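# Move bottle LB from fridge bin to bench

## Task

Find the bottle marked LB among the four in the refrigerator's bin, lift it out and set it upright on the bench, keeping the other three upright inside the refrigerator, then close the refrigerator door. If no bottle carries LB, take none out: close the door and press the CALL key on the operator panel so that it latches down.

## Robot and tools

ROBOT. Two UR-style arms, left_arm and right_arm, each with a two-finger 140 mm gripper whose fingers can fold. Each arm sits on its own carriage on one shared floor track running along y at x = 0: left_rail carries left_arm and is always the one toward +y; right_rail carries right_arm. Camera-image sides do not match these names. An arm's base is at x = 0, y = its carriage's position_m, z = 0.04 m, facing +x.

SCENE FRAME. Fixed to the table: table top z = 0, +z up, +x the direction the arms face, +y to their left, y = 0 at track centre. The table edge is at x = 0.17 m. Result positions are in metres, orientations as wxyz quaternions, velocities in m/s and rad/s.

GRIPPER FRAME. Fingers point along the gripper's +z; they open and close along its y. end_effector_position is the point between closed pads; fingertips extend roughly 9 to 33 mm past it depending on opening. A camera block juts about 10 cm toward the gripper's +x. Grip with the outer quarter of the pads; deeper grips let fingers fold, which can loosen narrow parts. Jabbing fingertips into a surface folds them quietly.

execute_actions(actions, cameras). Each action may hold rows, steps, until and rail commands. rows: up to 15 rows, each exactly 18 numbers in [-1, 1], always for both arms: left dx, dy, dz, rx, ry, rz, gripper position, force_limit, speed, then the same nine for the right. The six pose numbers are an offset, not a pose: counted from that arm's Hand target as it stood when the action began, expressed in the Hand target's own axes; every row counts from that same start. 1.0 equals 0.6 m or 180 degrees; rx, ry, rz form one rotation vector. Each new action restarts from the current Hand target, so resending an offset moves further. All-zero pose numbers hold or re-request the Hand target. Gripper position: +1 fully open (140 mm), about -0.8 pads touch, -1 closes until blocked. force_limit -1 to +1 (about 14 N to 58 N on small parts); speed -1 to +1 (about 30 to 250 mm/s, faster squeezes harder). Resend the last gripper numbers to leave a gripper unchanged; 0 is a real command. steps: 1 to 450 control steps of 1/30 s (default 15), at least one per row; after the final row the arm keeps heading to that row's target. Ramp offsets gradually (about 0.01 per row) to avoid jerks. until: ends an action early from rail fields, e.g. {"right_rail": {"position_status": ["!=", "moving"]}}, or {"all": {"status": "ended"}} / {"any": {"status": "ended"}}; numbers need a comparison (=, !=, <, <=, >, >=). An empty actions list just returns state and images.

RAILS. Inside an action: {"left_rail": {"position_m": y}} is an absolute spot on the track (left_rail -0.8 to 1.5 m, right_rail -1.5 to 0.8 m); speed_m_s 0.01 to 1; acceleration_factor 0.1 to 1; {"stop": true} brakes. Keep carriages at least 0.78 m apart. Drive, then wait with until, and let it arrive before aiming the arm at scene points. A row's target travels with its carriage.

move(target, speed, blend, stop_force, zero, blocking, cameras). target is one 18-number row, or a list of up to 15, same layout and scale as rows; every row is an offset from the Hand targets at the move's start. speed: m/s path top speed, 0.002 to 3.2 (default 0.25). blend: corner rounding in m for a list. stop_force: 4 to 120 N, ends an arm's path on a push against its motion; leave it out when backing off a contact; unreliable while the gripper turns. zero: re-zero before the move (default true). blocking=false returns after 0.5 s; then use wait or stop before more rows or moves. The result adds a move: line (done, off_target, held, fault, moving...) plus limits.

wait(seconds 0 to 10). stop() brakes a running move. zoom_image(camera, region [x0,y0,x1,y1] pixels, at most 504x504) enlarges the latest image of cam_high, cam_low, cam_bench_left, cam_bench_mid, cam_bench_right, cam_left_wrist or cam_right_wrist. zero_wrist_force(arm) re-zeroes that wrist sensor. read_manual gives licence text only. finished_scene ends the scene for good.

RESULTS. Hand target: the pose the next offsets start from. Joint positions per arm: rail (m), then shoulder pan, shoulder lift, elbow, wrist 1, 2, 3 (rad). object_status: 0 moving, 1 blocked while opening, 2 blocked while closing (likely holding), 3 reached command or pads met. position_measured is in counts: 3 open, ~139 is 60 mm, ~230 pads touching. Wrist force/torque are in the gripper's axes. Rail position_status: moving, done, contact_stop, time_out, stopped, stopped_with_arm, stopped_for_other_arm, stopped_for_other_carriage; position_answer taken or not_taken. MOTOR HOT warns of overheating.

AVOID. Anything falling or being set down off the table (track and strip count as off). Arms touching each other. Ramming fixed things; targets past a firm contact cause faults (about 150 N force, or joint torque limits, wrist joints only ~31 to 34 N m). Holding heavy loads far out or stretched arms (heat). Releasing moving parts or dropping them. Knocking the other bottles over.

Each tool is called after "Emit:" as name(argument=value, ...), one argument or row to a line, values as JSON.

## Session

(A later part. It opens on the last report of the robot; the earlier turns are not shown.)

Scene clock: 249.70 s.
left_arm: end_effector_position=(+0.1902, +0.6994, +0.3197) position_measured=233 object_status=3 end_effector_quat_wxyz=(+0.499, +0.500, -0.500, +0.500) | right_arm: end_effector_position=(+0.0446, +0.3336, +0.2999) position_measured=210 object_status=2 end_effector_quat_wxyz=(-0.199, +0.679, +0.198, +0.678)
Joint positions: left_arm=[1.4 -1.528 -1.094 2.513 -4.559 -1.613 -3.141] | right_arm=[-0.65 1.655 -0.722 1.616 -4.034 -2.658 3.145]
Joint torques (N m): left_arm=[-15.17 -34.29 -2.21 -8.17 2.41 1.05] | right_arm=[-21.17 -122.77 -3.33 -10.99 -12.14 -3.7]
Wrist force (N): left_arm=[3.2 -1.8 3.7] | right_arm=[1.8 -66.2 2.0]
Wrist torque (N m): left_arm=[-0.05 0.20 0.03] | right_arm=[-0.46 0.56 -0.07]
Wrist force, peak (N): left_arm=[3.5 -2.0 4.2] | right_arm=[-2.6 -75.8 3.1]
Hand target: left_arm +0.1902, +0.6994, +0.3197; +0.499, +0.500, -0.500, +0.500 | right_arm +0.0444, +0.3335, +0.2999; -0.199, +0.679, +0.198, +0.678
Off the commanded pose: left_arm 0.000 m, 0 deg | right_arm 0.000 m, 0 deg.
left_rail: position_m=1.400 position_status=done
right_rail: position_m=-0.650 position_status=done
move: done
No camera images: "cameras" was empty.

Emit:
move(
  target=[0,0,0,0,0,0,-1,1,0,0,-0.0083,0,0,0,0,-1,0,-1],
  speed=0.08,
  cameras=["cam_right_wrist"],
)

Scene clock: 252.70 s.
left_arm: end_effector_position=(+0.1902, +0.6994, +0.3197) position_measured=233 object_status=3 end_effector_quat_wxyz=(+0.499, +0.500, -0.500, +0.500) | right_arm: end_effector_position=(+0.0419, +0.3375, +0.2999) position_measured=210 object_status=2 end_effector_quat_wxyz=(-0.199, +0.679, +0.198, +0.678)
Joint positions: left_arm=[1.4 -1.528 -1.094 2.513 -4.559 -1.613 -3.141] | right_arm=[-0.65 1.658 -0.718 1.605 -4.028 -2.66 3.145]
Joint torques (N m): left_arm=[-12.85 -38.52 -2.31 -7.44 2.9 0.95] | right_arm=[14.03 -93.71 -43.1 0.34 0.24 -3.07]
Wrist force (N): left_arm=[3.1 -1.6 3.5] | right_arm=[-8.9 -4.8 0.1]
Wrist torque (N m): left_arm=[-0.02 0.23 0.02] | right_arm=[-1.46 0.41 -0.13]
Wrist force, peak (N): left_arm=[3.6 -2.2 3.9] | right_arm=[2.5 -66.3 2.0]
Hand target: left_arm +0.1902, +0.6994, +0.3197; +0.499, +0.500, -0.500, +0.500 | right_arm +0.0418, +0.3376, +0.2999; -0.199, +0.679, +0.198, +0.678
Off the commanded pose: left_arm 0.000 m, 0 deg | right_arm 0.000 m, 0 deg.
left_rail: position_m=1.400 position_status=done
right_rail: position_m=-0.650 position_status=done
move: done
camera_calibration:
cam_right_wrist: T_world_to_cam=[[0.50594, -0.862492, -0.0115431, 0.277368], [-0.307502, -0.167846, -0.936627, 0.342863], [0.805896, 0.477426, -0.350138, 0.0931186], [0, 0, 0, 1]] pos_world=[-0.109944, 0.252318, 0.356941]
Images, in order (width x height): cam_right_wrist 672x504.

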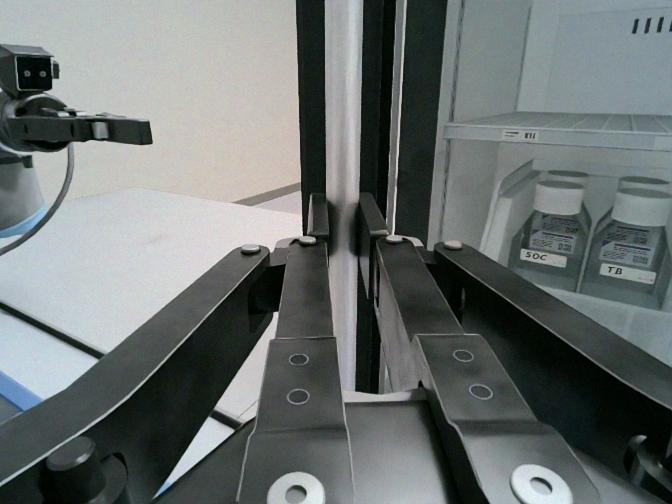

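Emit:
move(
  target=[
    [0,0,0,0,0,0,-1,1,0,0,0.0118,-0.148,0.0556,0,0,-1,0,-1],
    [0,0,0,0,0,0,-1,1,0,0,0.0488,-0.2917,0.111,0,0,-1,0,-1],
  ],
  speed=0.08,
  blend=[0.01,0],
  cameras=[],
)

Scene clock: 270.37 s.
left_arm: end_effector_position=(+0.1902, +0.6994, +0.3197) position_measured=233 object_status=3 end_effector_quat_wxyz=(+0.499, +0.500, -0.500, +0.500) | right_arm: end_effector_position=(-0.0876, +0.2189, +0.2994) position_measured=210 object_status=2 end_effector_quat_wxyz=(-0.311, +0.635, +0.311, +0.635)
Joint positions: left_arm=[1.4 -1.528 -1.094 2.513 -4.559 -1.613 -3.141] | right_arm=[-0.65 1.766 -0.877 1.987 -4.251 -2.426 3.144]
Joint torques (N m): left_arm=[-12.62 -36.23 -2.96 -7.27 2.69 1.09] | right_arm=[33.45 -92.54 -43.49 -1.84 15.44 0.22]
Wrist force (N): left_arm=[3.3 -1.8 3.7] | right_arm=[-18.8 64.3 0.9]
Wrist torque (N m): left_arm=[-0.06 0.18 0.03] | right_arm=[-2.41 0.32 -0.15]
Wrist force, peak (N): left_arm=[3.3 -2.2 4.4] | right_arm=[-29.2 89.7 1.9]
Hand target: left_arm +0.1902, +0.6994, +0.3197; +0.499, +0.500, -0.500, +0.500 | right_arm -0.0876, +0.2189, +0.2994; -0.311, +0.635, +0.311, +0.635 (not the last commanded pose)
Tool commands: left_gripper/position=-1.0 left_gripper/force_limit=+1.0 left_gripper/speed=+0.0 right_gripper/position=-1.0 right_gripper/force_limit=+0.003922 right_gripper/speed=-1.0
Off the commanded pose: left_arm 0.000 m, 0 deg | right_arm 0.002 m, 0 deg.
TORQUE FAULT: the external load on joint 6 (wrist 2) of the right arm reached its load limit, and that arm stopped for 10 seconds. A torque fault puts only its own arm into a fault stop. That arm's remaining commands of this call were not run. That arm's target is now where it stood when the stop ended, not its last command. That arm keeps its grip as last carried out and accepts commands again: back off and push less far. That arm stops again whenever a joint's load reaches its limit.
left_rail: position_m=1.400 position_status=done
right_rail: position_m=-0.650 position_status=done
move: fault (right_arm)
No camera images: "cameras" was empty.

Emit:
move(
  target=[0,0,0,0,0,0,-1,1,0,0,0.0075,0,0,0,0,-1,0,-1],
  speed=0.05,
  cameras=["cam_right_wrist"],
)

Scene clock: 274.00 s.
left_arm: end_effector_position=(+0.1902, +0.6994, +0.3197) position_measured=233 object_status=3 end_effector_quat_wxyz=(+0.499, +0.500, -0.500, +0.500) | right_arm: end_effector_position=(-0.0844, +0.2164, +0.2995) position_measured=210 object_status=2 end_effector_quat_wxyz=(-0.312, +0.635, +0.311, +0.634)
Joint positions: left_arm=[1.4 -1.528 -1.094 2.513 -4.559 -1.613 -3.141] | right_arm=[-0.65 1.762 -0.88 1.996 -4.256 -2.421 3.144]
Joint torques (N m): left_arm=[-12.82 -37.26 -1.75 -7.46 2.41 1.1] | right_arm=[-15.3 -95.03 -12.04 -2.62 -0.37 0.26]
Wrist force (N): left_arm=[3.2 -2.1 3.2] | right_arm=[4.1 -6.9 -2.1]
Wrist torque (N m): left_arm=[-0.10 0.19 0.02] | right_arm=[-1.09 0.81 -0.06]
Wrist force, peak (N): left_arm=[3.6 -2.2 3.9] | right_arm=[-19.4 64.6 1.3]
Hand target: left_arm +0.1902, +0.6994, +0.3197; +0.499, +0.500, -0.500, +0.500 | right_arm -0.0841, +0.2162, +0.2994; -0.311, +0.635, +0.311, +0.635
Off the commanded pose: left_arm 0.000 m, 0 deg | right_arm 0.000 m, 0 deg.
left_rail: position_m=1.400 position_status=done
right_rail: position_m=-0.650 position_status=done
move: done
camera_calibration:
cam_right_wrist: T_world_to_cam=[[0.766927, -0.64164, -0.0110092, 0.210836], [-0.23261, -0.261959, -0.936627, 0.310011], [0.598093, 0.720885, -0.350155, 0.182362], [0, 0, 0, 1]] pos_world=[-0.198654, 0.0850291, 0.356541]
Images, in order (width x height): cam_right_wrist 672x504.

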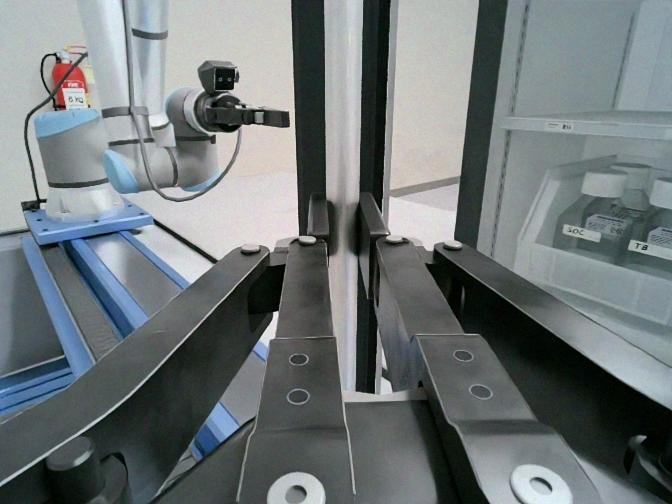

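Emit:
move(
  target=[0,0,0,0,0,0,-1,1,0,0,0.0178,-0.136,0.0556,0,0,-1,0,-1],
  speed=0.08,
  cameras=[],
)

Scene clock: 278.23 s.
left_arm: end_effector_position=(+0.1902, +0.6994, +0.3197) position_measured=233 object_status=3 end_effector_quat_wxyz=(+0.499, +0.500, -0.500, +0.500) | right_arm: end_effector_position=(-0.1255, +0.1452, +0.2994) position_measured=210 object_status=2 end_effector_quat_wxyz=(-0.365, +0.606, +0.365, +0.605)
Joint positions: left_arm=[1.4 -1.528 -1.094 2.513 -4.559 -1.613 -3.141] | right_arm=[-0.65 1.782 -0.952 2.189 -4.378 -2.268 3.143]
Joint torques (N m): left_arm=[-14.93 -38.37 -2.22 -7.5 2.39 1.31] | right_arm=[29.13 -86.57 -14.72 -2.3 12.33 -3.52]
Wrist force (N): left_arm=[3.4 -2.0 3.7] | right_arm=[0.2 19.8 -0.3]
Wrist torque (N m): left_arm=[-0.09 0.17 0.03] | right_arm=[-1.45 0.70 -0.18]
Wrist force, peak (N): left_arm=[3.6 -2.1 4.0] | right_arm=[0.2 19.8 -0.3]
Hand target: left_arm +0.1902, +0.6994, +0.3197; +0.499, +0.500, -0.500, +0.500 | right_arm -0.1256, +0.1452, +0.2994; -0.366, +0.606, +0.365, +0.605
Off the commanded pose: left_arm 0.000 m, 0 deg | right_arm 0.000 m, 0 deg.
left_rail: position_m=1.400 position_status=done
right_rail: position_m=-0.650 position_status=done
move: done
No camera images: "cameras" was empty.

Emit:
move(
  target=[0,0,0,0,0,0,-1,1,0,0,0.0228,-0.136,0.0556,0,0,-1,0,-1],
  speed=0.08,
  cameras=[],
)

Scene clock: 282.97 s.
left_arm: end_effector_position=(+0.1902, +0.6994, +0.3197) position_measured=233 object_status=3 end_effector_quat_wxyz=(+0.499, +0.500, -0.500, +0.500) | right_arm: end_effector_position=(-0.1514, +0.0667, +0.2995) position_measured=210 object_status=2 end_effector_quat_wxyz=(-0.417, +0.572, +0.416, +0.571)
Joint positions: left_arm=[1.4 -1.528 -1.094 2.513 -4.559 -1.613 -3.141] | right_arm=[-0.65 1.767 -1.013 2.39 -4.518 -2.077 3.143]
Joint torques (N m): left_arm=[-13.59 -36.88 -2.88 -7.44 2.67 1.33] | right_arm=[4.97 -77.56 -6.54 -2.67 13.05 -3.37]
Wrist force (N): left_arm=[3.1 -1.8 3.7] | right_arm=[-0.8 21.5 0.5]
Wrist torque (N m): left_arm=[-0.04 0.22 0.03] | right_arm=[-1.40 0.87 -0.30]
Wrist force, peak (N): left_arm=[3.4 -2.4 4.2] | right_arm=[-0.7 22.2 -0.3]
Hand target: left_arm +0.1902, +0.6994, +0.3197; +0.499, +0.500, -0.500, +0.500 | right_arm -0.1515, +0.0666, +0.2994; -0.417, +0.572, +0.417, +0.571
Off the commanded pose: left_arm 0.000 m, 0 deg | right_arm 0.000 m, 0 deg.
left_rail: position_m=1.400 position_status=done
right_rail: position_m=-0.650 position_status=done
move: done
No camera images: "cameras" was empty.

Emit:
move(
  target=[0,0,0,0,0,0,-1,1,0,0,0.0245,-0.1352,0.0556,0,0,-1,0,-1],
  speed=0.08,
  cameras=["cam_right_wrist"],
)

Scene clock: 287.37 s.
left_arm: end_effector_position=(+0.1902, +0.6994, +0.3197) position_measured=233 object_status=3 end_effector_quat_wxyz=(+0.499, +0.500, -0.500, +0.500) | right_arm: end_effector_position=(-0.1622, -0.0151, +0.2995) position_measured=210 object_status=2 end_effector_quat_wxyz=(-0.465, +0.533, +0.465, +0.532)
Joint positions: left_arm=[1.4 -1.528 -1.094 2.513 -4.559 -1.613 -3.141] | right_arm=[-0.65 1.681 -1.047 2.597 -4.691 -1.817 3.143]
Joint torques (N m): left_arm=[-12.3 -37.55 -3.16 -7.38 2.6 0.98] | right_arm=[-2.29 -33.72 3.14 -5.78 9.77 -3.37]
Wrist force (N): left_arm=[3.4 -2.1 3.5] | right_arm=[1.1 16.7 -0.2]
Wrist torque (N m): left_arm=[-0.11 0.16 0.03] | right_arm=[-0.68 -0.31 -0.35]
Wrist force, peak (N): left_arm=[3.5 -2.1 4.0] | right_arm=[-0.5 22.8 0.7]
Hand target: left_arm +0.1902, +0.6994, +0.3197; +0.499, +0.500, -0.500, +0.500 | right_arm -0.1623, -0.0152, +0.2995; -0.465, +0.533, +0.465, +0.532
Off the commanded pose: left_arm 0.000 m, 0 deg | right_arm 0.000 m, 0 deg.
left_rail: position_m=1.400 position_status=done
right_rail: position_m=-0.650 position_status=done
move: done
camera_calibration:
cam_right_wrist: T_world_to_cam=[[0.984939, -0.172537, -0.0112737, 0.164519], [-0.0707359, -0.342588, -0.936819, 0.25645], [0.157774, 0.923506, -0.349633, 0.327305], [0, 0, 0, 1]] pos_world=[-0.195541, -0.186026, 0.356539]
Images, in order (width x height): cam_right_wrist 672x504.

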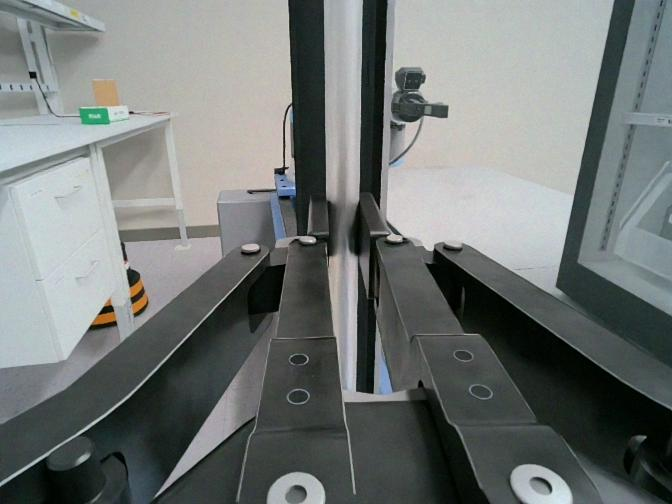

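Emit:
move(
  target=[0,0,0,0,0,0,-1,1,0,0,0.04,-0.2,0.0833,0,0,-1,0,-1],
  speed=0.08,
  cameras=["cam_right_wrist","cam_bench_mid"],
)

Scene clock: 292.17 s.
left_arm: end_effector_position=(+0.1902, +0.6994, +0.3197) position_measured=233 object_status=3 end_effector_quat_wxyz=(+0.499, +0.500, -0.500, +0.500) | right_arm: end_effector_position=(-0.1585, -0.0831, +0.2997) position_measured=210 object_status=2 end_effector_quat_wxyz=(+0.501, -0.500, -0.501, -0.498)
Joint positions: left_arm=[1.4 -1.528 -1.094 2.513 -4.559 -1.613 -3.141] | right_arm=[-0.65 1.494 -1.017 2.78 -4.901 -1.49 3.143]
Joint torques (N m): left_arm=[-12.2 -38.49 -3.39 -7.39 2.8 1.32] | right_arm=[9.69 -62.19 -1.13 -1.64 -1.23 1.83]
Wrist force (N): left_arm=[3.4 -1.9 3.9] | right_arm=[-3.5 3.0 -3.8]
Wrist torque (N m): left_arm=[-0.07 0.15 0.03] | right_arm=[0.37 0.14 -0.32]
Wrist force, peak (N): left_arm=[3.4 -2.1 4.1] | right_arm=[-23.4 24.7 1.5]
Hand target: left_arm +0.1902, +0.6994, +0.3197; +0.499, +0.500, -0.500, +0.500 | right_arm -0.1585, -0.0831, +0.2997; +0.501, -0.500, -0.501, -0.498 (not the last commanded pose)
Off the commanded pose: left_arm 0.000 m, 0 deg | right_arm 0.054 m, 7 deg.
left_rail: position_m=1.400 position_status=done
right_rail: position_m=-0.650 position_status=done
move: held (right_arm; a check stopped the path); limits=held
pose unreachable (right arm): on one or more control steps of this call, first in action 0 (counted from 0), this arm could not follow its commanded pose, so it was not sent that pose on those steps. It may still have moved: this result reports where it is.
cause: moving toward the commanded pose would bring two parts of the arm too close to each other (joints 4 (elbow) to 6 (wrist 2) lie between them).
camera_calibration:
cam_right_wrist: T_world_to_cam=[[0.999348, -0.0343024, -0.011239, 0.162927], [-0.0225905, -0.351492, -0.935918, 0.240208], [0.0281538, 0.935562, -0.352038, 0.370704], [0, 0, 0, 1]] pos_world=[-0.167831, -0.256797, 0.357148]
Images, in order (width x height): cam_bench_mid 672x504, cam_right_wrist 672x504.

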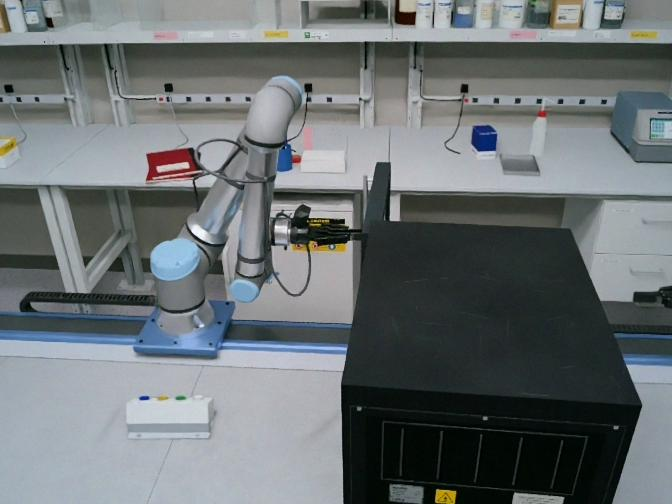

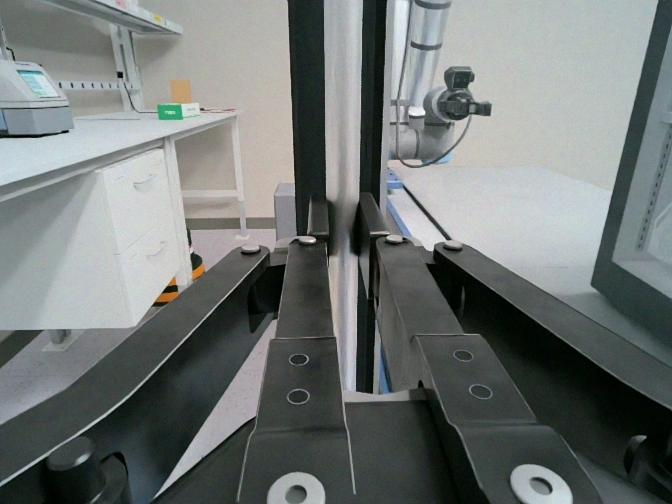

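Emit:
execute_actions(
  actions=[
    {"left_rail":{"position_m":0.95},"steps":150,"until":{"all":{"status":"ended"}}},
  ],
  cameras=[],
)

Emit:
move(
  target=[-0.033,0.067,0.0167,0.5,0,0,-1,1,0,0,0,0,0,0,0,-1,0,-1],
  speed=0.4,
  cameras=["cam_left_wrist","cam_bench_mid","cam_right_wrist","cam_bench_left"],
)

Scene clock: 302.07 s.
left_arm: end_effector_position=(+0.1901, +0.2494, +0.3197) position_measured=233 object_status=3 end_effector_quat_wxyz=(+0.499, +0.500, -0.500, +0.500) | right_arm: end_effector_position=(-0.1585, -0.0831, +0.2997) position_measured=210 object_status=2 end_effector_quat_wxyz=(+0.501, -0.500, -0.501, -0.498)
Joint positions: left_arm=[0.95 -1.528 -1.094 2.513 -4.559 -1.613 -3.141] | right_arm=[-0.65 1.494 -1.017 2.78 -4.901 -1.491 3.143]
Joint torques (N m): left_arm=[11.92 -61.15 -2.18 -0.64 0.31 1.08] | right_arm=[12.8 -62.84 -0.62 -0.9 -1.53 3.86]
Wrist force (N): left_arm=[3.4 -1.9 3.8] | right_arm=[-3.1 3.3 -4.1]
Wrist torque (N m): left_arm=[-0.07 0.15 0.03] | right_arm=[0.44 0.10 -0.33]
Wrist force, peak (N): left_arm=[3.8 -1.9 7.3] | right_arm=[-3.2 3.4 -4.3]
Hand target: left_arm +0.1902, +0.2494, +0.3197; +0.499, +0.500, -0.500, +0.500 | right_arm -0.1585, -0.0831, +0.2997; +0.501, -0.500, -0.501, -0.498 (not the last commanded pose)
Tool commands: left_gripper/position=-1.0 left_gripper/force_limit=+1.0 left_gripper/speed=+0.0 right_gripper/position=-1.0 right_gripper/force_limit=+0.0 right_gripper/speed=-1.0
Off the commanded pose: left_arm 0.000 m, 0 deg | right_arm 0.054 m, 7 deg.
left_rail: position_m=0.950 position_status=done
right_rail: position_m=-0.650 position_status=done
No camera images: "cameras" was empty.

Scene clock: 304.80 s.
left_arm: end_effector_position=(+0.1500, +0.2394, +0.2999) position_measured=233 object_status=3 end_effector_quat_wxyz=(-0.001, +0.707, +0.000, +0.707) | right_arm: end_effector_position=(-0.1585, -0.0831, +0.2997) position_measured=210 object_status=2 end_effector_quat_wxyz=(+0.501, -0.500, -0.501, -0.498)
Joint positions: left_arm=[0.95 -2.072 -0.819 1.844 -4.165 0.502 -3.142] | right_arm=[-0.65 1.494 -1.017 2.78 -4.901 -1.491 3.143]
Joint torques (N m): left_arm=[15.07 -71.22 -34.33 5.61 2.96 -2.4] | right_arm=[12.32 -63.27 -0.59 -0.89 -1.44 3.61]
Wrist force (N): left_arm=[3.6 -2.3 4.1] | right_arm=[-2.8 3.0 -4.0]
Wrist torque (N m): left_arm=[-0.18 0.14 -0.01] | right_arm=[0.37 0.05 -0.33]
Wrist force, peak (N): left_arm=[3.0 -4.5 3.6] | right_arm=[-3.4 3.1 -4.2]
Hand target: left_arm +0.1500, +0.2394, +0.2999; -0.001, +0.707, +0.000, +0.707 | right_arm -0.1585, -0.0831, +0.2997; +0.501, -0.500, -0.501, -0.498
Off the commanded pose: left_arm 0.000 m, 0 deg | right_arm 0.000 m, 0 deg.
left_rail: position_m=0.950 position_status=done
right_rail: position_m=-0.650 position_status=done
move: done
camera_calibration:
cam_left_wrist: T_world_to_cam=[[-0.0500791, -0.998609, -0.0165247, 0.255456], [-0.31473, 0.0314815, -0.948659, 0.328511], [0.947859, -0.0423072, -0.315869, 0.146224], [0, 0, 0, 1]] pos_world=[-0.0224142, 0.250945, 0.362054]
cam_right_wrist: T_world_to_cam=[[0.999343, -0.0344346, -0.0112924, 0.162912], [-0.0226906, -0.351607, -0.935873, 0.240146], [0.0282559, 0.935514, -0.352157, 0.370752], [0, 0, 0, 1]] pos_world=[-0.167832, -0.256797, 0.357149]
Images, in order (width x height): cam_bench_left 672x504, cam_bench_mid 672x504, cam_left_wrist 672x504, cam_right_wrist 672x504.

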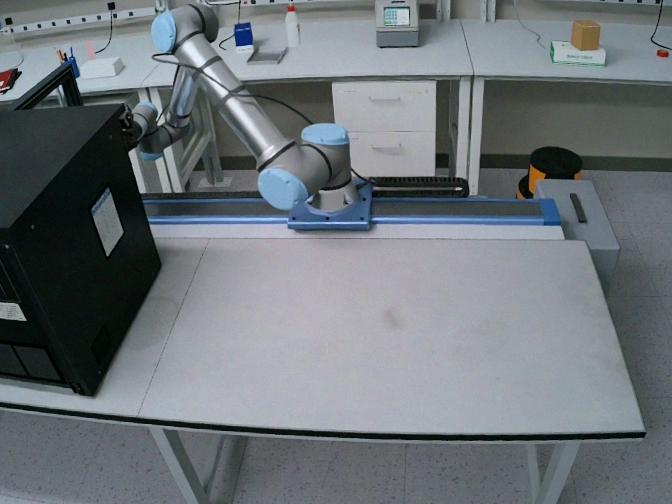

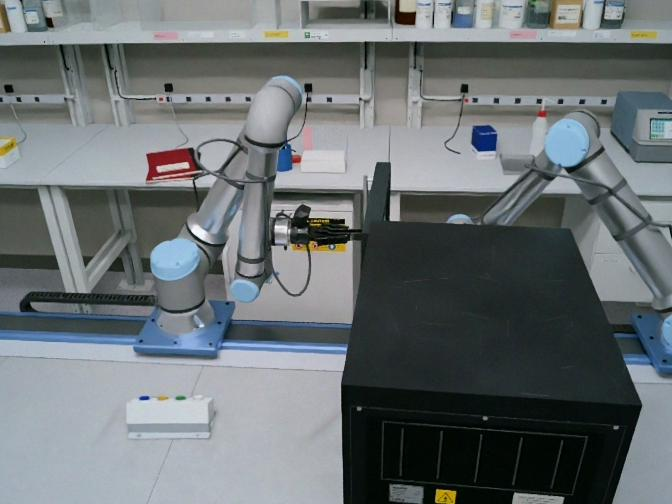

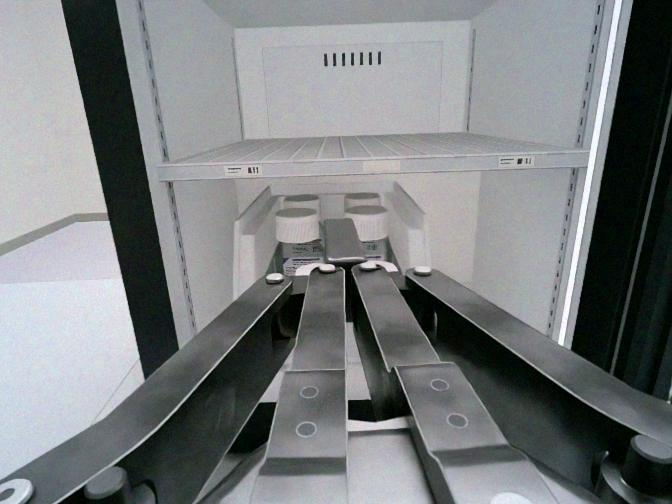

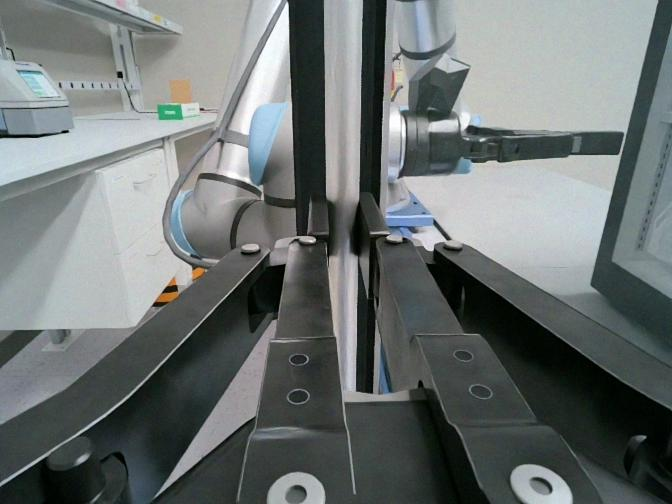

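Emit:
move(
  target=[-0.05,0,0.167,0,0,0,1,-1,0,0,0,0,0,0,0,-1,0,-1],
  cameras=["cam_left_wrist"],
)

Emit:
zoom_image(
  camera="cam_left_wrist",
  region=[220, 130, 460, 310],
)

Scene clock: 310.20 s.
left_arm: end_effector_position=(+0.2502, +0.2395, +0.2700) position_measured=3 object_status=0 end_effector_quat_wxyz=(-0.001, +0.707, +0.000, +0.707) | right_arm: end_effector_position=(-0.1585, -0.0831, +0.2997) position_measured=210 object_status=2 end_effector_quat_wxyz=(+0.501, -0.500, -0.501, -0.498)
Joint positions: left_arm=[0.95 -1.943 -0.792 1.882 -4.23 0.373 -3.142] | right_arm=[-0.65 1.494 -1.017 2.78 -4.901 -1.491 3.143]
Joint torques (N m): left_arm=[13.63 -68.06 -31.41 -1.41 -3.14 1.28] | right_arm=[14.6 -62.53 -1.14 -0.95 -1.49 3.57]
Wrist force (N): left_arm=[3.3 -2.5 3.9] | right_arm=[-3.4 3.0 -3.6]
Wrist torque (N m): left_arm=[-0.24 0.25 0.01] | right_arm=[0.36 0.19 -0.33]
Wrist force, peak (N): left_arm=[3.0 -2.5 5.8] | right_arm=[-3.4 3.2 -4.2]
Hand target: left_arm +0.2502, +0.2395, +0.2700; -0.001, +0.707, +0.000, +0.707 | right_arm -0.1585, -0.0831, +0.2997; +0.501, -0.500, -0.501, -0.498
Off the commanded pose: left_arm 0.000 m, 0 deg | right_arm 0.000 m, 0 deg.
left_rail: position_m=0.950 position_status=done
right_rail: position_m=-0.650 position_status=done
move: done
camera_calibration:
cam_left_wrist: T_world_to_cam=[[-0.0497649, -0.998624, -0.0165303, 0.260061], [-0.314742, 0.0313879, -0.948658, 0.331703], [0.947872, -0.042007, -0.315871, 0.0417337], [0, 0, 0, 1]] pos_world=[0.0777846, 0.251045, 0.332154]
Images, in order (width x height): cam_left_wrist 672x504.

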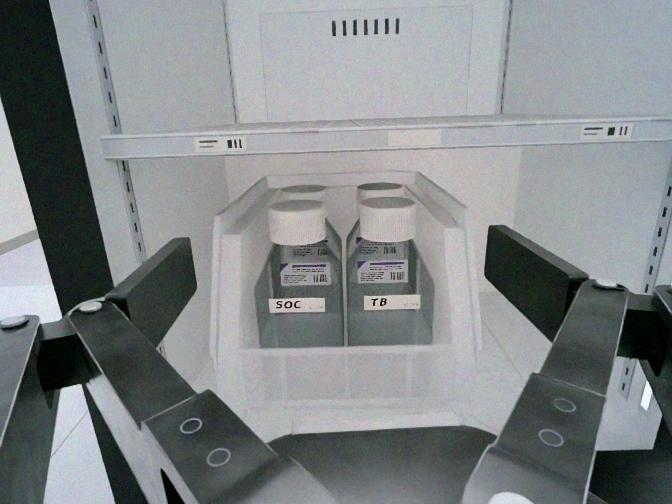

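Scaled by 2.100 from the camera's 672x504 image, which has a finer 960x720 frame.

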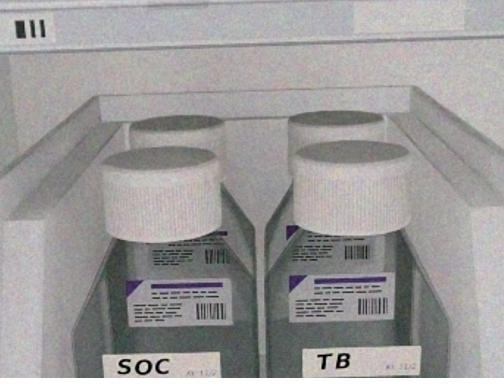

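Emit:
move(
  target=[-0.042,0.076,0.1,0,0,0,-0.04,-1,0,0,0,0,0,0,0,-1,0,-1],
  cameras=["cam_left_wrist"],
  speed=0.15,
)

Scene clock: 330.80 s.
left_arm: end_effector_position=(+0.3102, +0.1942, +0.2448) position_measured=134 object_status=3 end_effector_quat_wxyz=(-0.001, +0.707, +0.000, +0.707) | right_arm: end_effector_position=(-0.1585, -0.0831, +0.2997) position_measured=210 object_status=2 end_effector_quat_wxyz=(+0.501, -0.500, -0.501, -0.498)
Joint positions: left_arm=[0.95 -1.843 -0.721 1.788 -4.206 0.273 -3.143] | right_arm=[-0.65 1.494 -1.017 2.78 -4.901 -1.491 3.143]
Joint torques (N m): left_arm=[11.59 -74.13 -32.52 4.59 -2.9 -1.98] | right_arm=[13.01 -63.03 -0.95 -0.99 -1.35 3.32]
Wrist force (N): left_arm=[3.5 -2.1 3.6] | right_arm=[-3.0 2.9 -3.9]
Wrist torque (N m): left_arm=[-0.18 0.17 0.00] | right_arm=[0.34 0.10 -0.32]
Wrist force, peak (N): left_arm=[3.3 -1.0 5.1] | right_arm=[-3.4 3.0 -4.4]
Hand target: left_arm +0.3103, +0.1941, +0.2448; -0.001, +0.707, +0.000, +0.707 | right_arm -0.1585, -0.0831, +0.2997; +0.501, -0.500, -0.501, -0.498
Off the commanded pose: left_arm 0.000 m, 0 deg | right_arm 0.000 m, 0 deg.
left_rail: position_m=0.950 position_status=done
right_rail: position_m=-0.650 position_status=done
move: done
camera_calibration:
cam_left_wrist: T_world_to_cam=[[-0.0497649, -0.998624, -0.0165303, 0.217293], [-0.314742, 0.0313879, -0.948658, 0.328106], [0.947872, -0.042007, -0.315871, -0.0250056], [0, 0, 0, 1]] pos_world=[0.137785, 0.205645, 0.306954]
Images, in order (width x height): cam_left_wrist 672x504.

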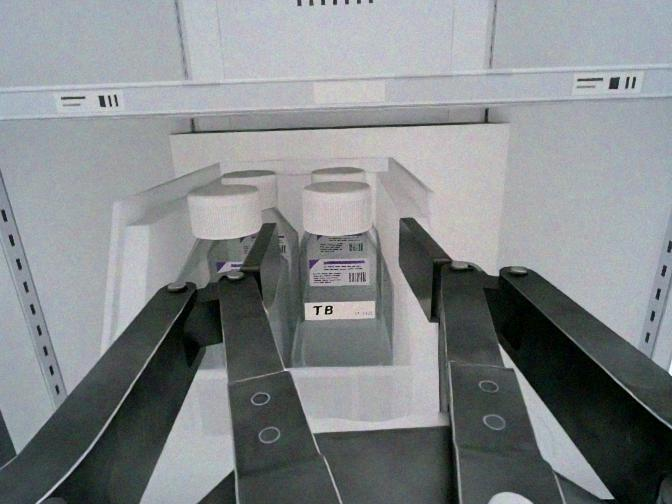

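Emit:
move(
  target=[0,0,0.145,0,0,0,-0.04,-1,0,0,0,0,0,0,0,-1,0,-1],
  cameras=["cam_left_wrist"],
  speed=0.06,
  stop_force=8,
)

Scene clock: 337.30 s.
left_arm: end_effector_position=(+0.3973, +0.1941, +0.2448) position_measured=134 object_status=3 end_effector_quat_wxyz=(-0.001, +0.707, +0.000, +0.707) | right_arm: end_effector_position=(-0.1585, -0.0831, +0.2997) position_measured=210 object_status=2 end_effector_quat_wxyz=(+0.501, -0.500, -0.501, -0.498)
Joint positions: left_arm=[0.95 -1.728 -0.72 1.785 -4.202 0.158 -3.145] | right_arm=[-0.65 1.494 -1.017 2.78 -4.901 -1.491 3.143]
Joint torques (N m): left_arm=[12.99 -76.76 -33.5 4.5 -2.79 -2.21] | right_arm=[13.38 -63.41 -0.72 -1.28 -1.36 3.32]
Wrist force (N): left_arm=[3.5 -2.1 3.8] | right_arm=[-3.1 3.1 -3.7]
Wrist torque (N m): left_arm=[-0.18 0.14 -0.02] | right_arm=[0.38 0.11 -0.32]
Wrist force, peak (N): left_arm=[3.6 -2.3 4.8] | right_arm=[-3.3 3.2 -4.4]
Hand target: left_arm +0.3973, +0.1941, +0.2448; -0.001, +0.707, +0.000, +0.707 | right_arm -0.1585, -0.0831, +0.2997; +0.501, -0.500, -0.501, -0.498
Off the commanded pose: left_arm 0.000 m, 0 deg | right_arm 0.000 m, 0 deg.
left_rail: position_m=0.950 position_status=done
right_rail: position_m=-0.650 position_status=done
move: done
camera_calibration:
cam_left_wrist: T_world_to_cam=[[-0.0497649, -0.998624, -0.0165303, 0.221627], [-0.314742, 0.0313879, -0.948658, 0.35552], [0.947872, -0.042007, -0.315871, -0.107565], [0, 0, 0, 1]] pos_world=[0.224885, 0.205645, 0.306954]
Images, in order (width x height): cam_left_wrist 672x504.

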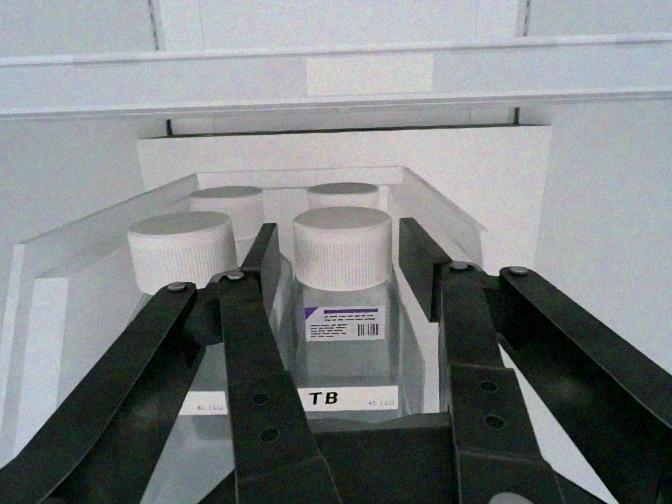

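Emit:
move(
  target=[0,0.005,0,0,0,0,-0.04,-1,0,0,0,0,0,0,0,-1,0,-1],
  cameras=[],
  speed=0.03,
)

Emit:
execute_actions(
  actions=[
    {"rows":[[0,0,0,0,0,0,-1,-0.1,-1,0,0,0,0,0,0,-1,0,-1]],"steps":50},
  ],
  cameras=["cam_left_wrist"],
)

Scene clock: 342.70 s.
left_arm: end_effector_position=(+0.3973, +0.1913, +0.2448) position_measured=134 object_status=3 end_effector_quat_wxyz=(-0.001, +0.707, +0.000, +0.707) | right_arm: end_effector_position=(-0.1585, -0.0831, +0.2997) position_measured=210 object_status=2 end_effector_quat_wxyz=(+0.501, -0.500, -0.501, -0.498)
Joint positions: left_arm=[0.95 -1.727 -0.718 1.779 -4.198 0.157 -3.145] | right_arm=[-0.65 1.494 -1.017 2.78 -4.901 -1.491 3.143]
Joint torques (N m): left_arm=[11.95 -76 -34.61 4.89 -3.69 0.25] | right_arm=[13.21 -63.38 -0.7 -1.09 -1.36 3.33]
Wrist force (N): left_arm=[3.9 -5.6 4.4] | right_arm=[-3.2 2.5 -4.0]
Wrist torque (N m): left_arm=[-0.24 0.11 0.01] | right_arm=[0.34 0.11 -0.32]
Wrist force, peak (N): left_arm=[3.9 -5.6 4.4] | right_arm=[-3.3 3.1 -4.4]
Hand target: left_arm +0.3973, +0.1911, +0.2448; -0.001, +0.707, +0.000, +0.707 | right_arm -0.1585, -0.0831, +0.2997; +0.501, -0.500, -0.501, -0.498
Off the commanded pose: left_arm 0.000 m, 0 deg | right_arm 0.000 m, 0 deg.
left_rail: position_m=0.950 position_status=done
right_rail: position_m=-0.650 position_status=done
move: done
No camera images: "cameras" was empty.

Scene clock: 344.57 s.
left_arm: end_effector_position=(+0.3973, +0.1911, +0.2448) position_measured=159 object_status=2 end_effector_quat_wxyz=(-0.001, +0.707, +0.000, +0.707) | right_arm: end_effector_position=(-0.1585, -0.0831, +0.2997) position_measured=210 object_status=2 end_effector_quat_wxyz=(+0.501, -0.500, -0.501, -0.498)
Joint positions: left_arm=[0.95 -1.727 -0.717 1.778 -4.198 0.157 -3.145] | right_arm=[-0.65 1.494 -1.017 2.78 -4.901 -1.491 3.143]
Joint torques (N m): left_arm=[11.94 -85.21 -32.58 4.01 -0.14 -2.07] | right_arm=[11.49 -61.72 -1.22 -1.15 -1.27 3.24]
Wrist force (N): left_arm=[1.1 -2.1 4.1] | right_arm=[-3.1 2.3 -3.9]
Wrist torque (N m): left_arm=[-0.18 0.12 -0.07] | right_arm=[0.32 0.12 -0.32]
Wrist force, peak (N): left_arm=[4.0 -5.4 4.6] | right_arm=[-3.6 2.4 -4.2]
Hand target: left_arm +0.3973, +0.1911, +0.2448; -0.001, +0.707, +0.000, +0.707 | right_arm -0.1585, -0.0831, +0.2997; +0.501, -0.500, -0.501, -0.498
Off the commanded pose: left_arm 0.000 m, 0 deg | right_arm 0.000 m, 0 deg.
left_rail: position_m=0.950 position_status=done
right_rail: position_m=-0.650 position_status=done
camera_calibration:
cam_left_wrist: T_world_to_cam=[[-0.0497649, -0.998624, -0.0165303, 0.218632], [-0.314742, 0.0313879, -0.948658, 0.355614], [0.947872, -0.042007, -0.315871, -0.107691], [0, 0, 0, 1]] pos_world=[0.224885, 0.202645, 0.306954]
Images, in order (width x height): cam_left_wrist 672x504.

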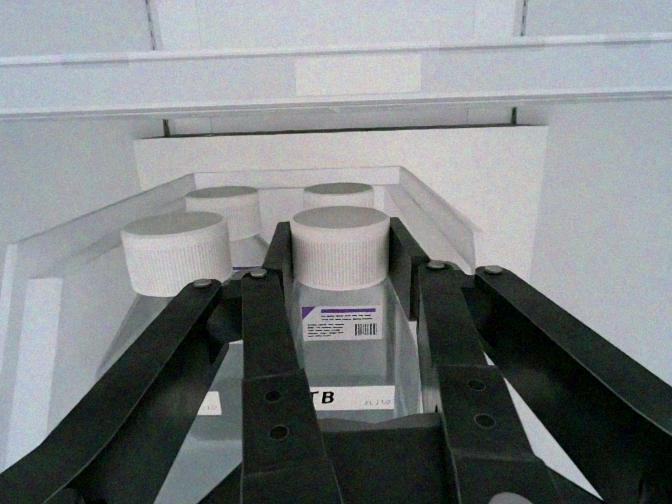

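Emit:
move(
  target=[0,0,-0.192,0,0,0,-1,-0.1,-1,0,0,0,0,0,0,-1,0,-1],
  cameras=["cam_left_wrist"],
  speed=0.04,
  stop_force=25,
)

Scene clock: 366.90 s.
left_arm: end_effector_position=(+0.2821, +0.1910, +0.2447) position_measured=159 object_status=2 end_effector_quat_wxyz=(-0.001, +0.707, +0.000, +0.707) | right_arm: end_effector_position=(-0.1585, -0.0831, +0.2997) position_measured=210 object_status=2 end_effector_quat_wxyz=(+0.501, -0.500, -0.501, -0.498)
Joint positions: left_arm=[0.95 -1.878 -0.717 1.777 -4.2 0.309 -3.143] | right_arm=[-0.65 1.494 -1.017 2.78 -4.901 -1.491 3.143]
Joint torques (N m): left_arm=[-17.92 -76.35 -33.88 1.89 2.67 0.98] | right_arm=[1.74 -51.4 -0.43 -1.3 -1.27 3.05]
Wrist force (N): left_arm=[4.3 -2.7 8.8] | right_arm=[-2.9 1.0 -4.5]
Wrist torque (N m): left_arm=[-0.35 0.46 0.14] | right_arm=[0.38 0.14 -0.33]
Wrist force, peak (N): left_arm=[17.9 -5.4 7.4] | right_arm=[-4.7 1.6 -3.9]
Hand target: left_arm +0.2821, +0.1910, +0.2447; -0.001, +0.707, +0.000, +0.707 | right_arm -0.1585, -0.0831, +0.2997; +0.501, -0.500, -0.501, -0.498
Off the commanded pose: left_arm 0.000 m, 0 deg | right_arm 0.000 m, 0 deg.
left_rail: position_m=0.950 position_status=done
right_rail: position_m=-0.650 position_status=done
move: done
camera_calibration:
cam_left_wrist: T_world_to_cam=[[-0.0497649, -0.998624, -0.0165303, 0.212797], [-0.314742, 0.0313879, -0.948658, 0.319264], [0.947872, -0.042007, -0.315871, 0.00146774], [0, 0, 0, 1]] pos_world=[0.109685, 0.202545, 0.306854]
Images, in order (width x height): cam_left_wrist 672x504.

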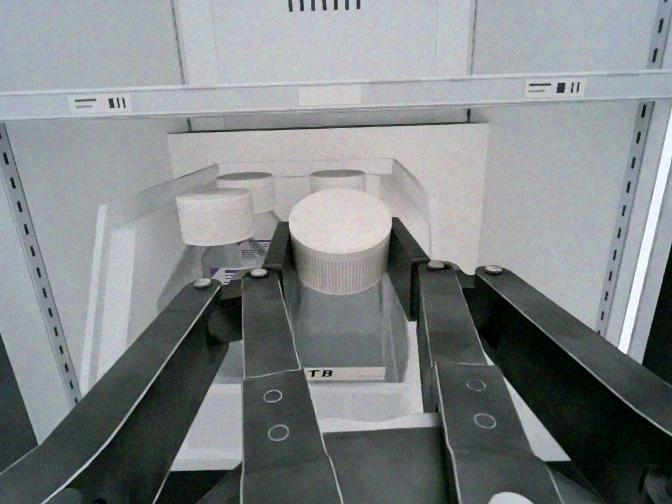

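Emit:
zoom_image(
  camera="cam_left_wrist",
  region=[80, 130, 500, 480],
)

Scaled by 1.200 from the camera's 672x504 image, which has a finer 960x720 frame.

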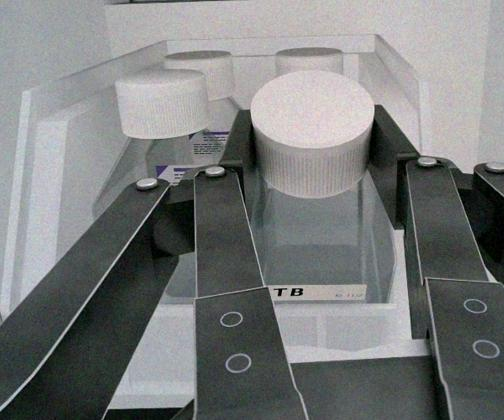

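Emit:
move(
  target=[0.115,0,-0.01,0,0,0,-1,-0.1,-1,0,0,0,0,0,0,-1,0,-1],
  cameras=["cam_left_wrist"],
  speed=0.04,
  stop_force=20,
)

Scene clock: 378.57 s.
left_arm: end_effector_position=(+0.2760, +0.1909, +0.3137) position_measured=159 object_status=2 end_effector_quat_wxyz=(-0.001, +0.707, +0.000, +0.707) | right_arm: end_effector_position=(-0.1585, -0.0831, +0.2997) position_measured=210 object_status=2 end_effector_quat_wxyz=(+0.501, -0.500, -0.501, -0.498)
Joint positions: left_arm=[0.95 -1.886 -0.814 1.788 -4.113 0.316 -3.143] | right_arm=[-0.65 1.494 -1.017 2.78 -4.901 -1.491 3.143]
Joint torques (N m): left_arm=[-14.61 -107.49 -18.34 5.51 2.9 -0.97] | right_arm=[-5.84 -43.38 -0.31 -1.51 -1.3 2.82]
Wrist force (N): left_arm=[-0.5 -2.2 3.7] | right_arm=[-2.0 2.2 -3.9]
Wrist torque (N m): left_arm=[-0.20 0.08 0.01] | right_arm=[0.38 0.08 -0.33]
Wrist force, peak (N): left_arm=[4.8 -2.9 8.9] | right_arm=[-3.3 1.2 -4.3]
Hand target: left_arm +0.2760, +0.1909, +0.3137; -0.001, +0.707, +0.000, +0.707 | right_arm -0.1585, -0.0831, +0.2997; +0.501, -0.500, -0.501, -0.498
Off the commanded pose: left_arm 0.000 m, 0 deg | right_arm 0.000 m, 0 deg.
left_rail: position_m=0.950 position_status=done
right_rail: position_m=-0.650 position_status=done
move: done
camera_calibration:
cam_left_wrist: T_world_to_cam=[[-0.0497649, -0.998624, -0.0165303, 0.213539], [-0.314742, 0.0313879, -0.948658, 0.382836], [0.947872, -0.042007, -0.315871, 0.0289459], [0, 0, 0, 1]] pos_world=[0.103685, 0.202445, 0.375854]
Images, in order (width x height): cam_left_wrist 672x504.

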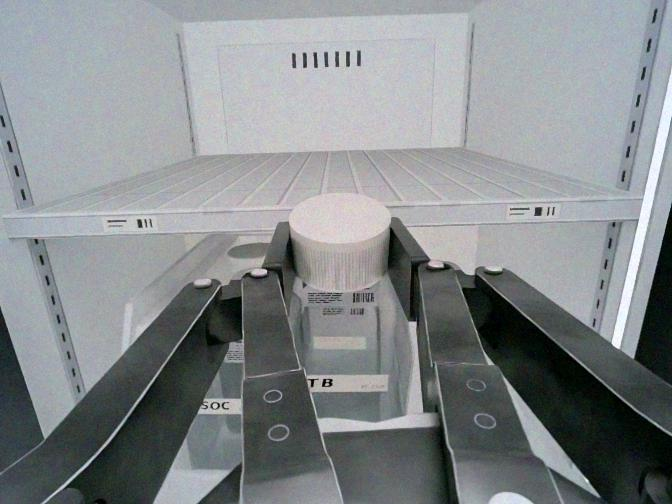

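Emit:
zoom_image(
  camera="cam_left_wrist",
  region=[280, 270, 430, 430],
)

Scaled by 3.150 from the camera's 672x504 image, which has a finer 960x720 frame.

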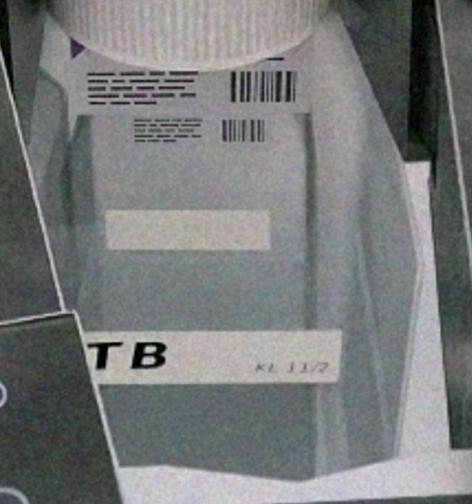

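Emit:
move(
  target=[
    [0.05,0,-0.04,0,0,0,-1,-0.1,-1,0,0,0,0,0,0,-1,0,-1],
    [0.05,0,-0.2,0,0,0,-1,-0.1,-1,0,0,0,0,0,0,-1,0,-1],
  ],
  cameras=["cam_left_wrist"],
  speed=0.08,
  blend=[0.01,0],
)

Emit:
zoom_image(
  camera="cam_left_wrist",
  region=[200, 200, 460, 440],
)

Scene clock: 392.20 s.
left_arm: end_effector_position=(+0.1562, +0.1908, +0.3437) position_measured=159 object_status=2 end_effector_quat_wxyz=(-0.001, +0.707, +0.000, +0.707) | right_arm: end_effector_position=(-0.1585, -0.0831, +0.2997) position_measured=210 object_status=2 end_effector_quat_wxyz=(+0.501, -0.500, -0.501, -0.498)
Joint positions: left_arm=[0.95 -2.034 -0.835 1.745 -4.05 0.464 -3.142] | right_arm=[-0.65 1.494 -1.017 2.78 -4.901 -1.491 3.143]
Joint torques (N m): left_arm=[-13.13 -74.57 -40.75 6.44 2.45 0.94] | right_arm=[-11.37 -43.88 -0.14 -1.41 -1.31 2.99]
Wrist force (N): left_arm=[-0.2 -2.7 3.5] | right_arm=[-2.4 1.7 -4.1]
Wrist torque (N m): left_arm=[-0.27 0.06 -0.02] | right_arm=[0.27 0.16 -0.32]
Wrist force, peak (N): left_arm=[-1.0 -2.4 5.3] | right_arm=[-2.4 2.6 -4.3]
Hand target: left_arm +0.1560, +0.1908, +0.3437; -0.001, +0.707, +0.000, +0.707 | right_arm -0.1585, -0.0831, +0.2997; +0.501, -0.500, -0.501, -0.498
Off the commanded pose: left_arm 0.000 m, 0 deg | right_arm 0.000 m, 0 deg.
left_rail: position_m=0.950 position_status=done
right_rail: position_m=-0.650 position_status=done
move: done
camera_calibration:
cam_left_wrist: T_world_to_cam=[[-0.0497649, -0.998624, -0.0165303, 0.207869], [-0.314742, 0.0313879, -0.948658, 0.373565], [0.947872, -0.042007, -0.315871, 0.152063], [0, 0, 0, 1]] pos_world=[-0.0162154, 0.202245, 0.405854]
Images, in order (width x height): cam_left_wrist 672x504.

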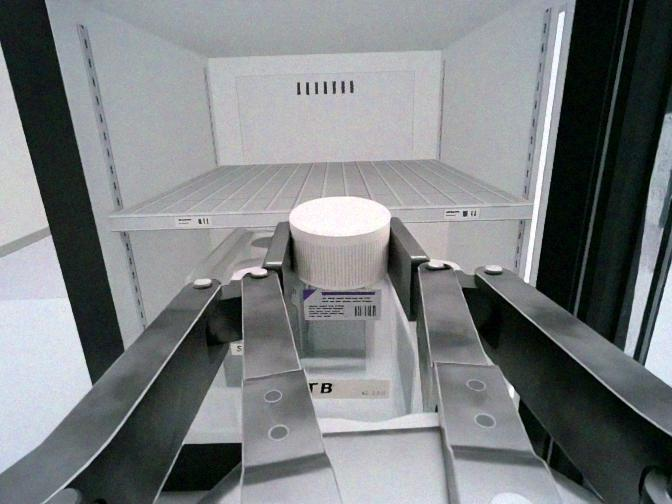

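Scaled by 1.938 from the camera's 672x504 image, which has a finer 960x720 frame.

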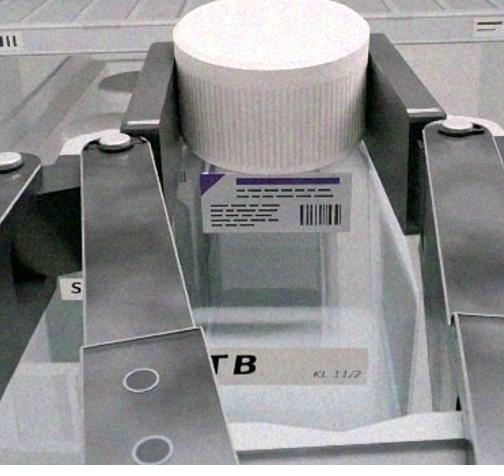

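Emit:
move(
  target=[
    [-0.1195,0.1938,0.0733,-0.139,0,0,-1,-0.1,-1,0,0,0,0,0,0,-1,0,-1],
    [-0.1195,0.1938,0.2,-0.139,0,0,-1,-0.1,-1,0,0,0,0,0,0,-1,0,-1],
  ],
  cameras=["cam_left_wrist","cam_right_wrist"],
  speed=0.1,
)

Scene clock: 407.13 s.
left_arm: end_effector_position=(+0.2761, +0.0747, +0.2720) position_measured=159 object_status=2 end_effector_quat_wxyz=(+0.152, +0.690, -0.153, +0.691) | right_arm: end_effector_position=(-0.1585, -0.0831, +0.2997) position_measured=210 object_status=2 end_effector_quat_wxyz=(+0.501, -0.500, -0.501, -0.498)
Joint positions: left_arm=[0.95 -1.856 -0.782 1.847 -4.208 -0.151 -3.14] | right_arm=[-0.65 1.494 -1.017 2.78 -4.901 -1.491 3.143]
Joint torques (N m): left_arm=[13.47 -72.54 -35.06 -3.59 -2.83 2.26] | right_arm=[-13.79 -43.38 -0.26 -1.71 -1.15 2.96]
Wrist force (N): left_arm=[-0.7 -2.2 3.3] | right_arm=[-2.4 2.1 -3.9]
Wrist torque (N m): left_arm=[-0.18 0.18 -0.12] | right_arm=[0.36 0.16 -0.33]
Wrist force, peak (N): left_arm=[0.0 -5.6 3.8] | right_arm=[-2.6 2.4 -4.3]
Hand target: left_arm +0.2762, +0.0747, +0.2719; +0.152, +0.690, -0.153, +0.691 | right_arm -0.1585, -0.0831, +0.2997; +0.501, -0.500, -0.501, -0.498
Off the commanded pose: left_arm 0.000 m, 0 deg | right_arm 0.000 m, 0 deg.
left_rail: position_m=0.950 position_status=done
right_rail: position_m=-0.650 position_status=done
move: done
camera_calibration:
cam_left_wrist: T_world_to_cam=[[-0.467459, -0.883858, -0.0166368, 0.203571], [-0.272325, 0.161882, -0.94849, 0.325412], [0.841024, -0.43885, -0.316369, 0.0702254], [0, 0, 0, 1]] pos_world=[0.124718, 0.158068, 0.334254]
cam_right_wrist: T_world_to_cam=[[0.999343, -0.0344346, -0.0112924, 0.162912], [-0.0226906, -0.351607, -0.935873, 0.240146], [0.0282559, 0.935514, -0.352157, 0.370752], [0, 0, 0, 1]] pos_world=[-0.167832, -0.256797, 0.357149]
Images, in order (width x height): cam_left_wrist 672x504, cam_right_wrist 672x504.

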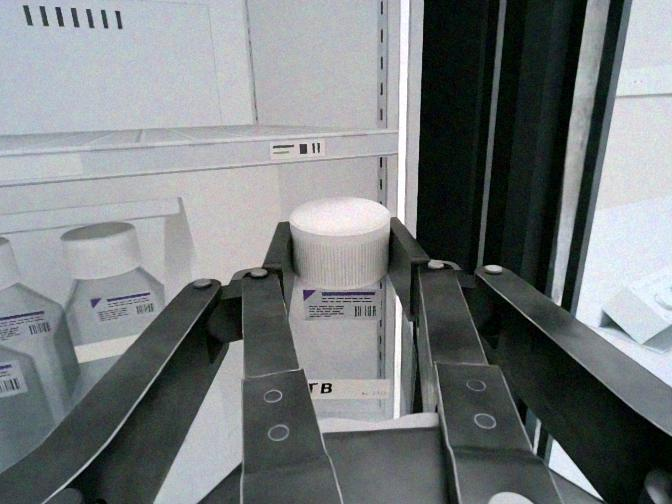

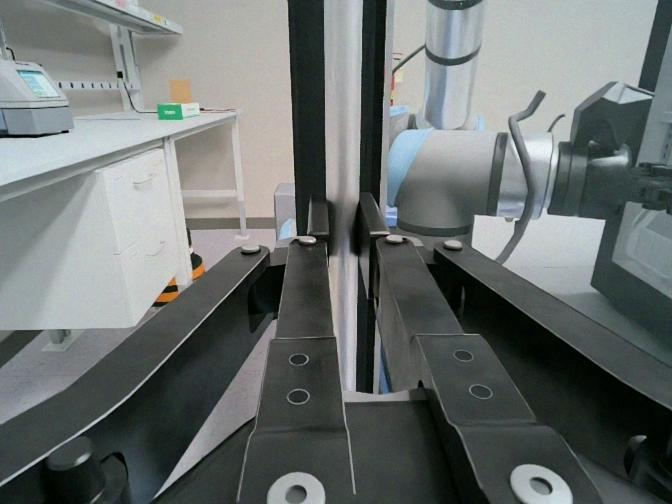

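Emit:
zoom_image(
  camera="cam_left_wrist",
  region=[0, 200, 240, 440],
)

Scaled by 2.100 from the camera's 672x504 image, which has a finer 960x720 frame.

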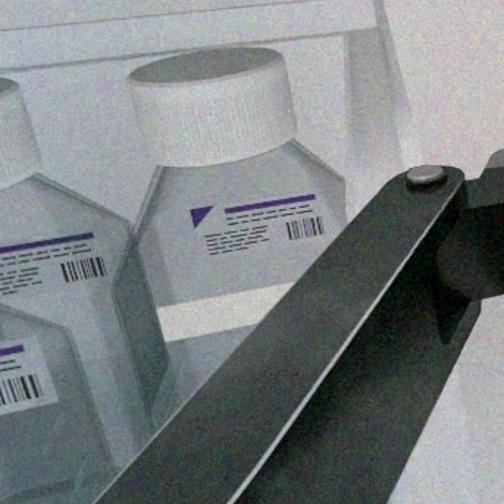

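Emit:
move(
  target=[0,0.0747,0.16,0,0,0,-1,-0.1,-1,0,0,0,0,0,0,-1,0,-1],
  cameras=["cam_left_wrist"],
  speed=0.08,
  stop_force=12,
)

Scene clock: 415.33 s.
left_arm: end_effector_position=(+0.2945, +0.0536, +0.2719) position_measured=159 object_status=2 end_effector_quat_wxyz=(+0.152, +0.690, -0.153, +0.691) | right_arm: end_effector_position=(-0.1585, -0.0831, +0.2997) position_measured=210 object_status=2 end_effector_quat_wxyz=(+0.501, -0.500, -0.501, -0.498)
Joint positions: left_arm=[0.95 -1.823 -0.764 1.802 -4.181 -0.183 -3.139] | right_arm=[-0.65 1.494 -1.017 2.78 -4.901 -1.491 3.143]
Joint torques (N m): left_arm=[-14.51 -109.56 -17.53 -1.29 1.98 -0.47] | right_arm=[-11.73 -44.24 0.27 -1.75 -1.12 2.93]
Wrist force (N): left_arm=[-1.2 -3.3 3.2] | right_arm=[-4.1 0.5 -4.3]
Wrist torque (N m): left_arm=[-0.07 0.38 -0.06] | right_arm=[0.35 0.09 -0.32]
Wrist force, peak (N): left_arm=[4.9 -22.3 -2.4] | right_arm=[-5.1 1.2 -4.0]
Hand target: left_arm +0.2945, +0.0536, +0.2719; +0.152, +0.690, -0.153, +0.691 (not the last commanded pose) | right_arm -0.1585, -0.0831, +0.2997; +0.501, -0.500, -0.501, -0.498
Off the commanded pose: left_arm 0.078 m, 0 deg | right_arm 0.000 m, 0 deg.
left_rail: position_m=0.950 position_status=done
right_rail: position_m=-0.650 position_status=done
move: contact (left_arm)
camera_calibration:
cam_left_wrist: T_world_to_cam=[[-0.467144, -0.884023, -0.0167106, 0.193435], [-0.272259, 0.1618, -0.948523, 0.333773], [0.84122, -0.438547, -0.316267, 0.0453128], [0, 0, 0, 1]] pos_world=[0.143117, 0.136868, 0.334155]
Images, in order (width x height): cam_left_wrist 672x504.

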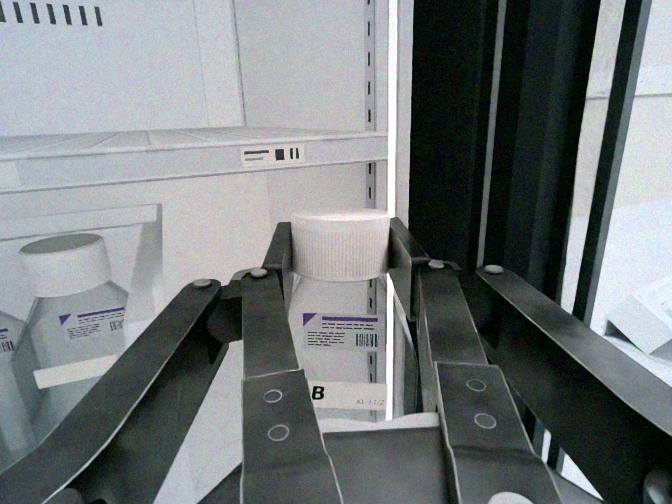

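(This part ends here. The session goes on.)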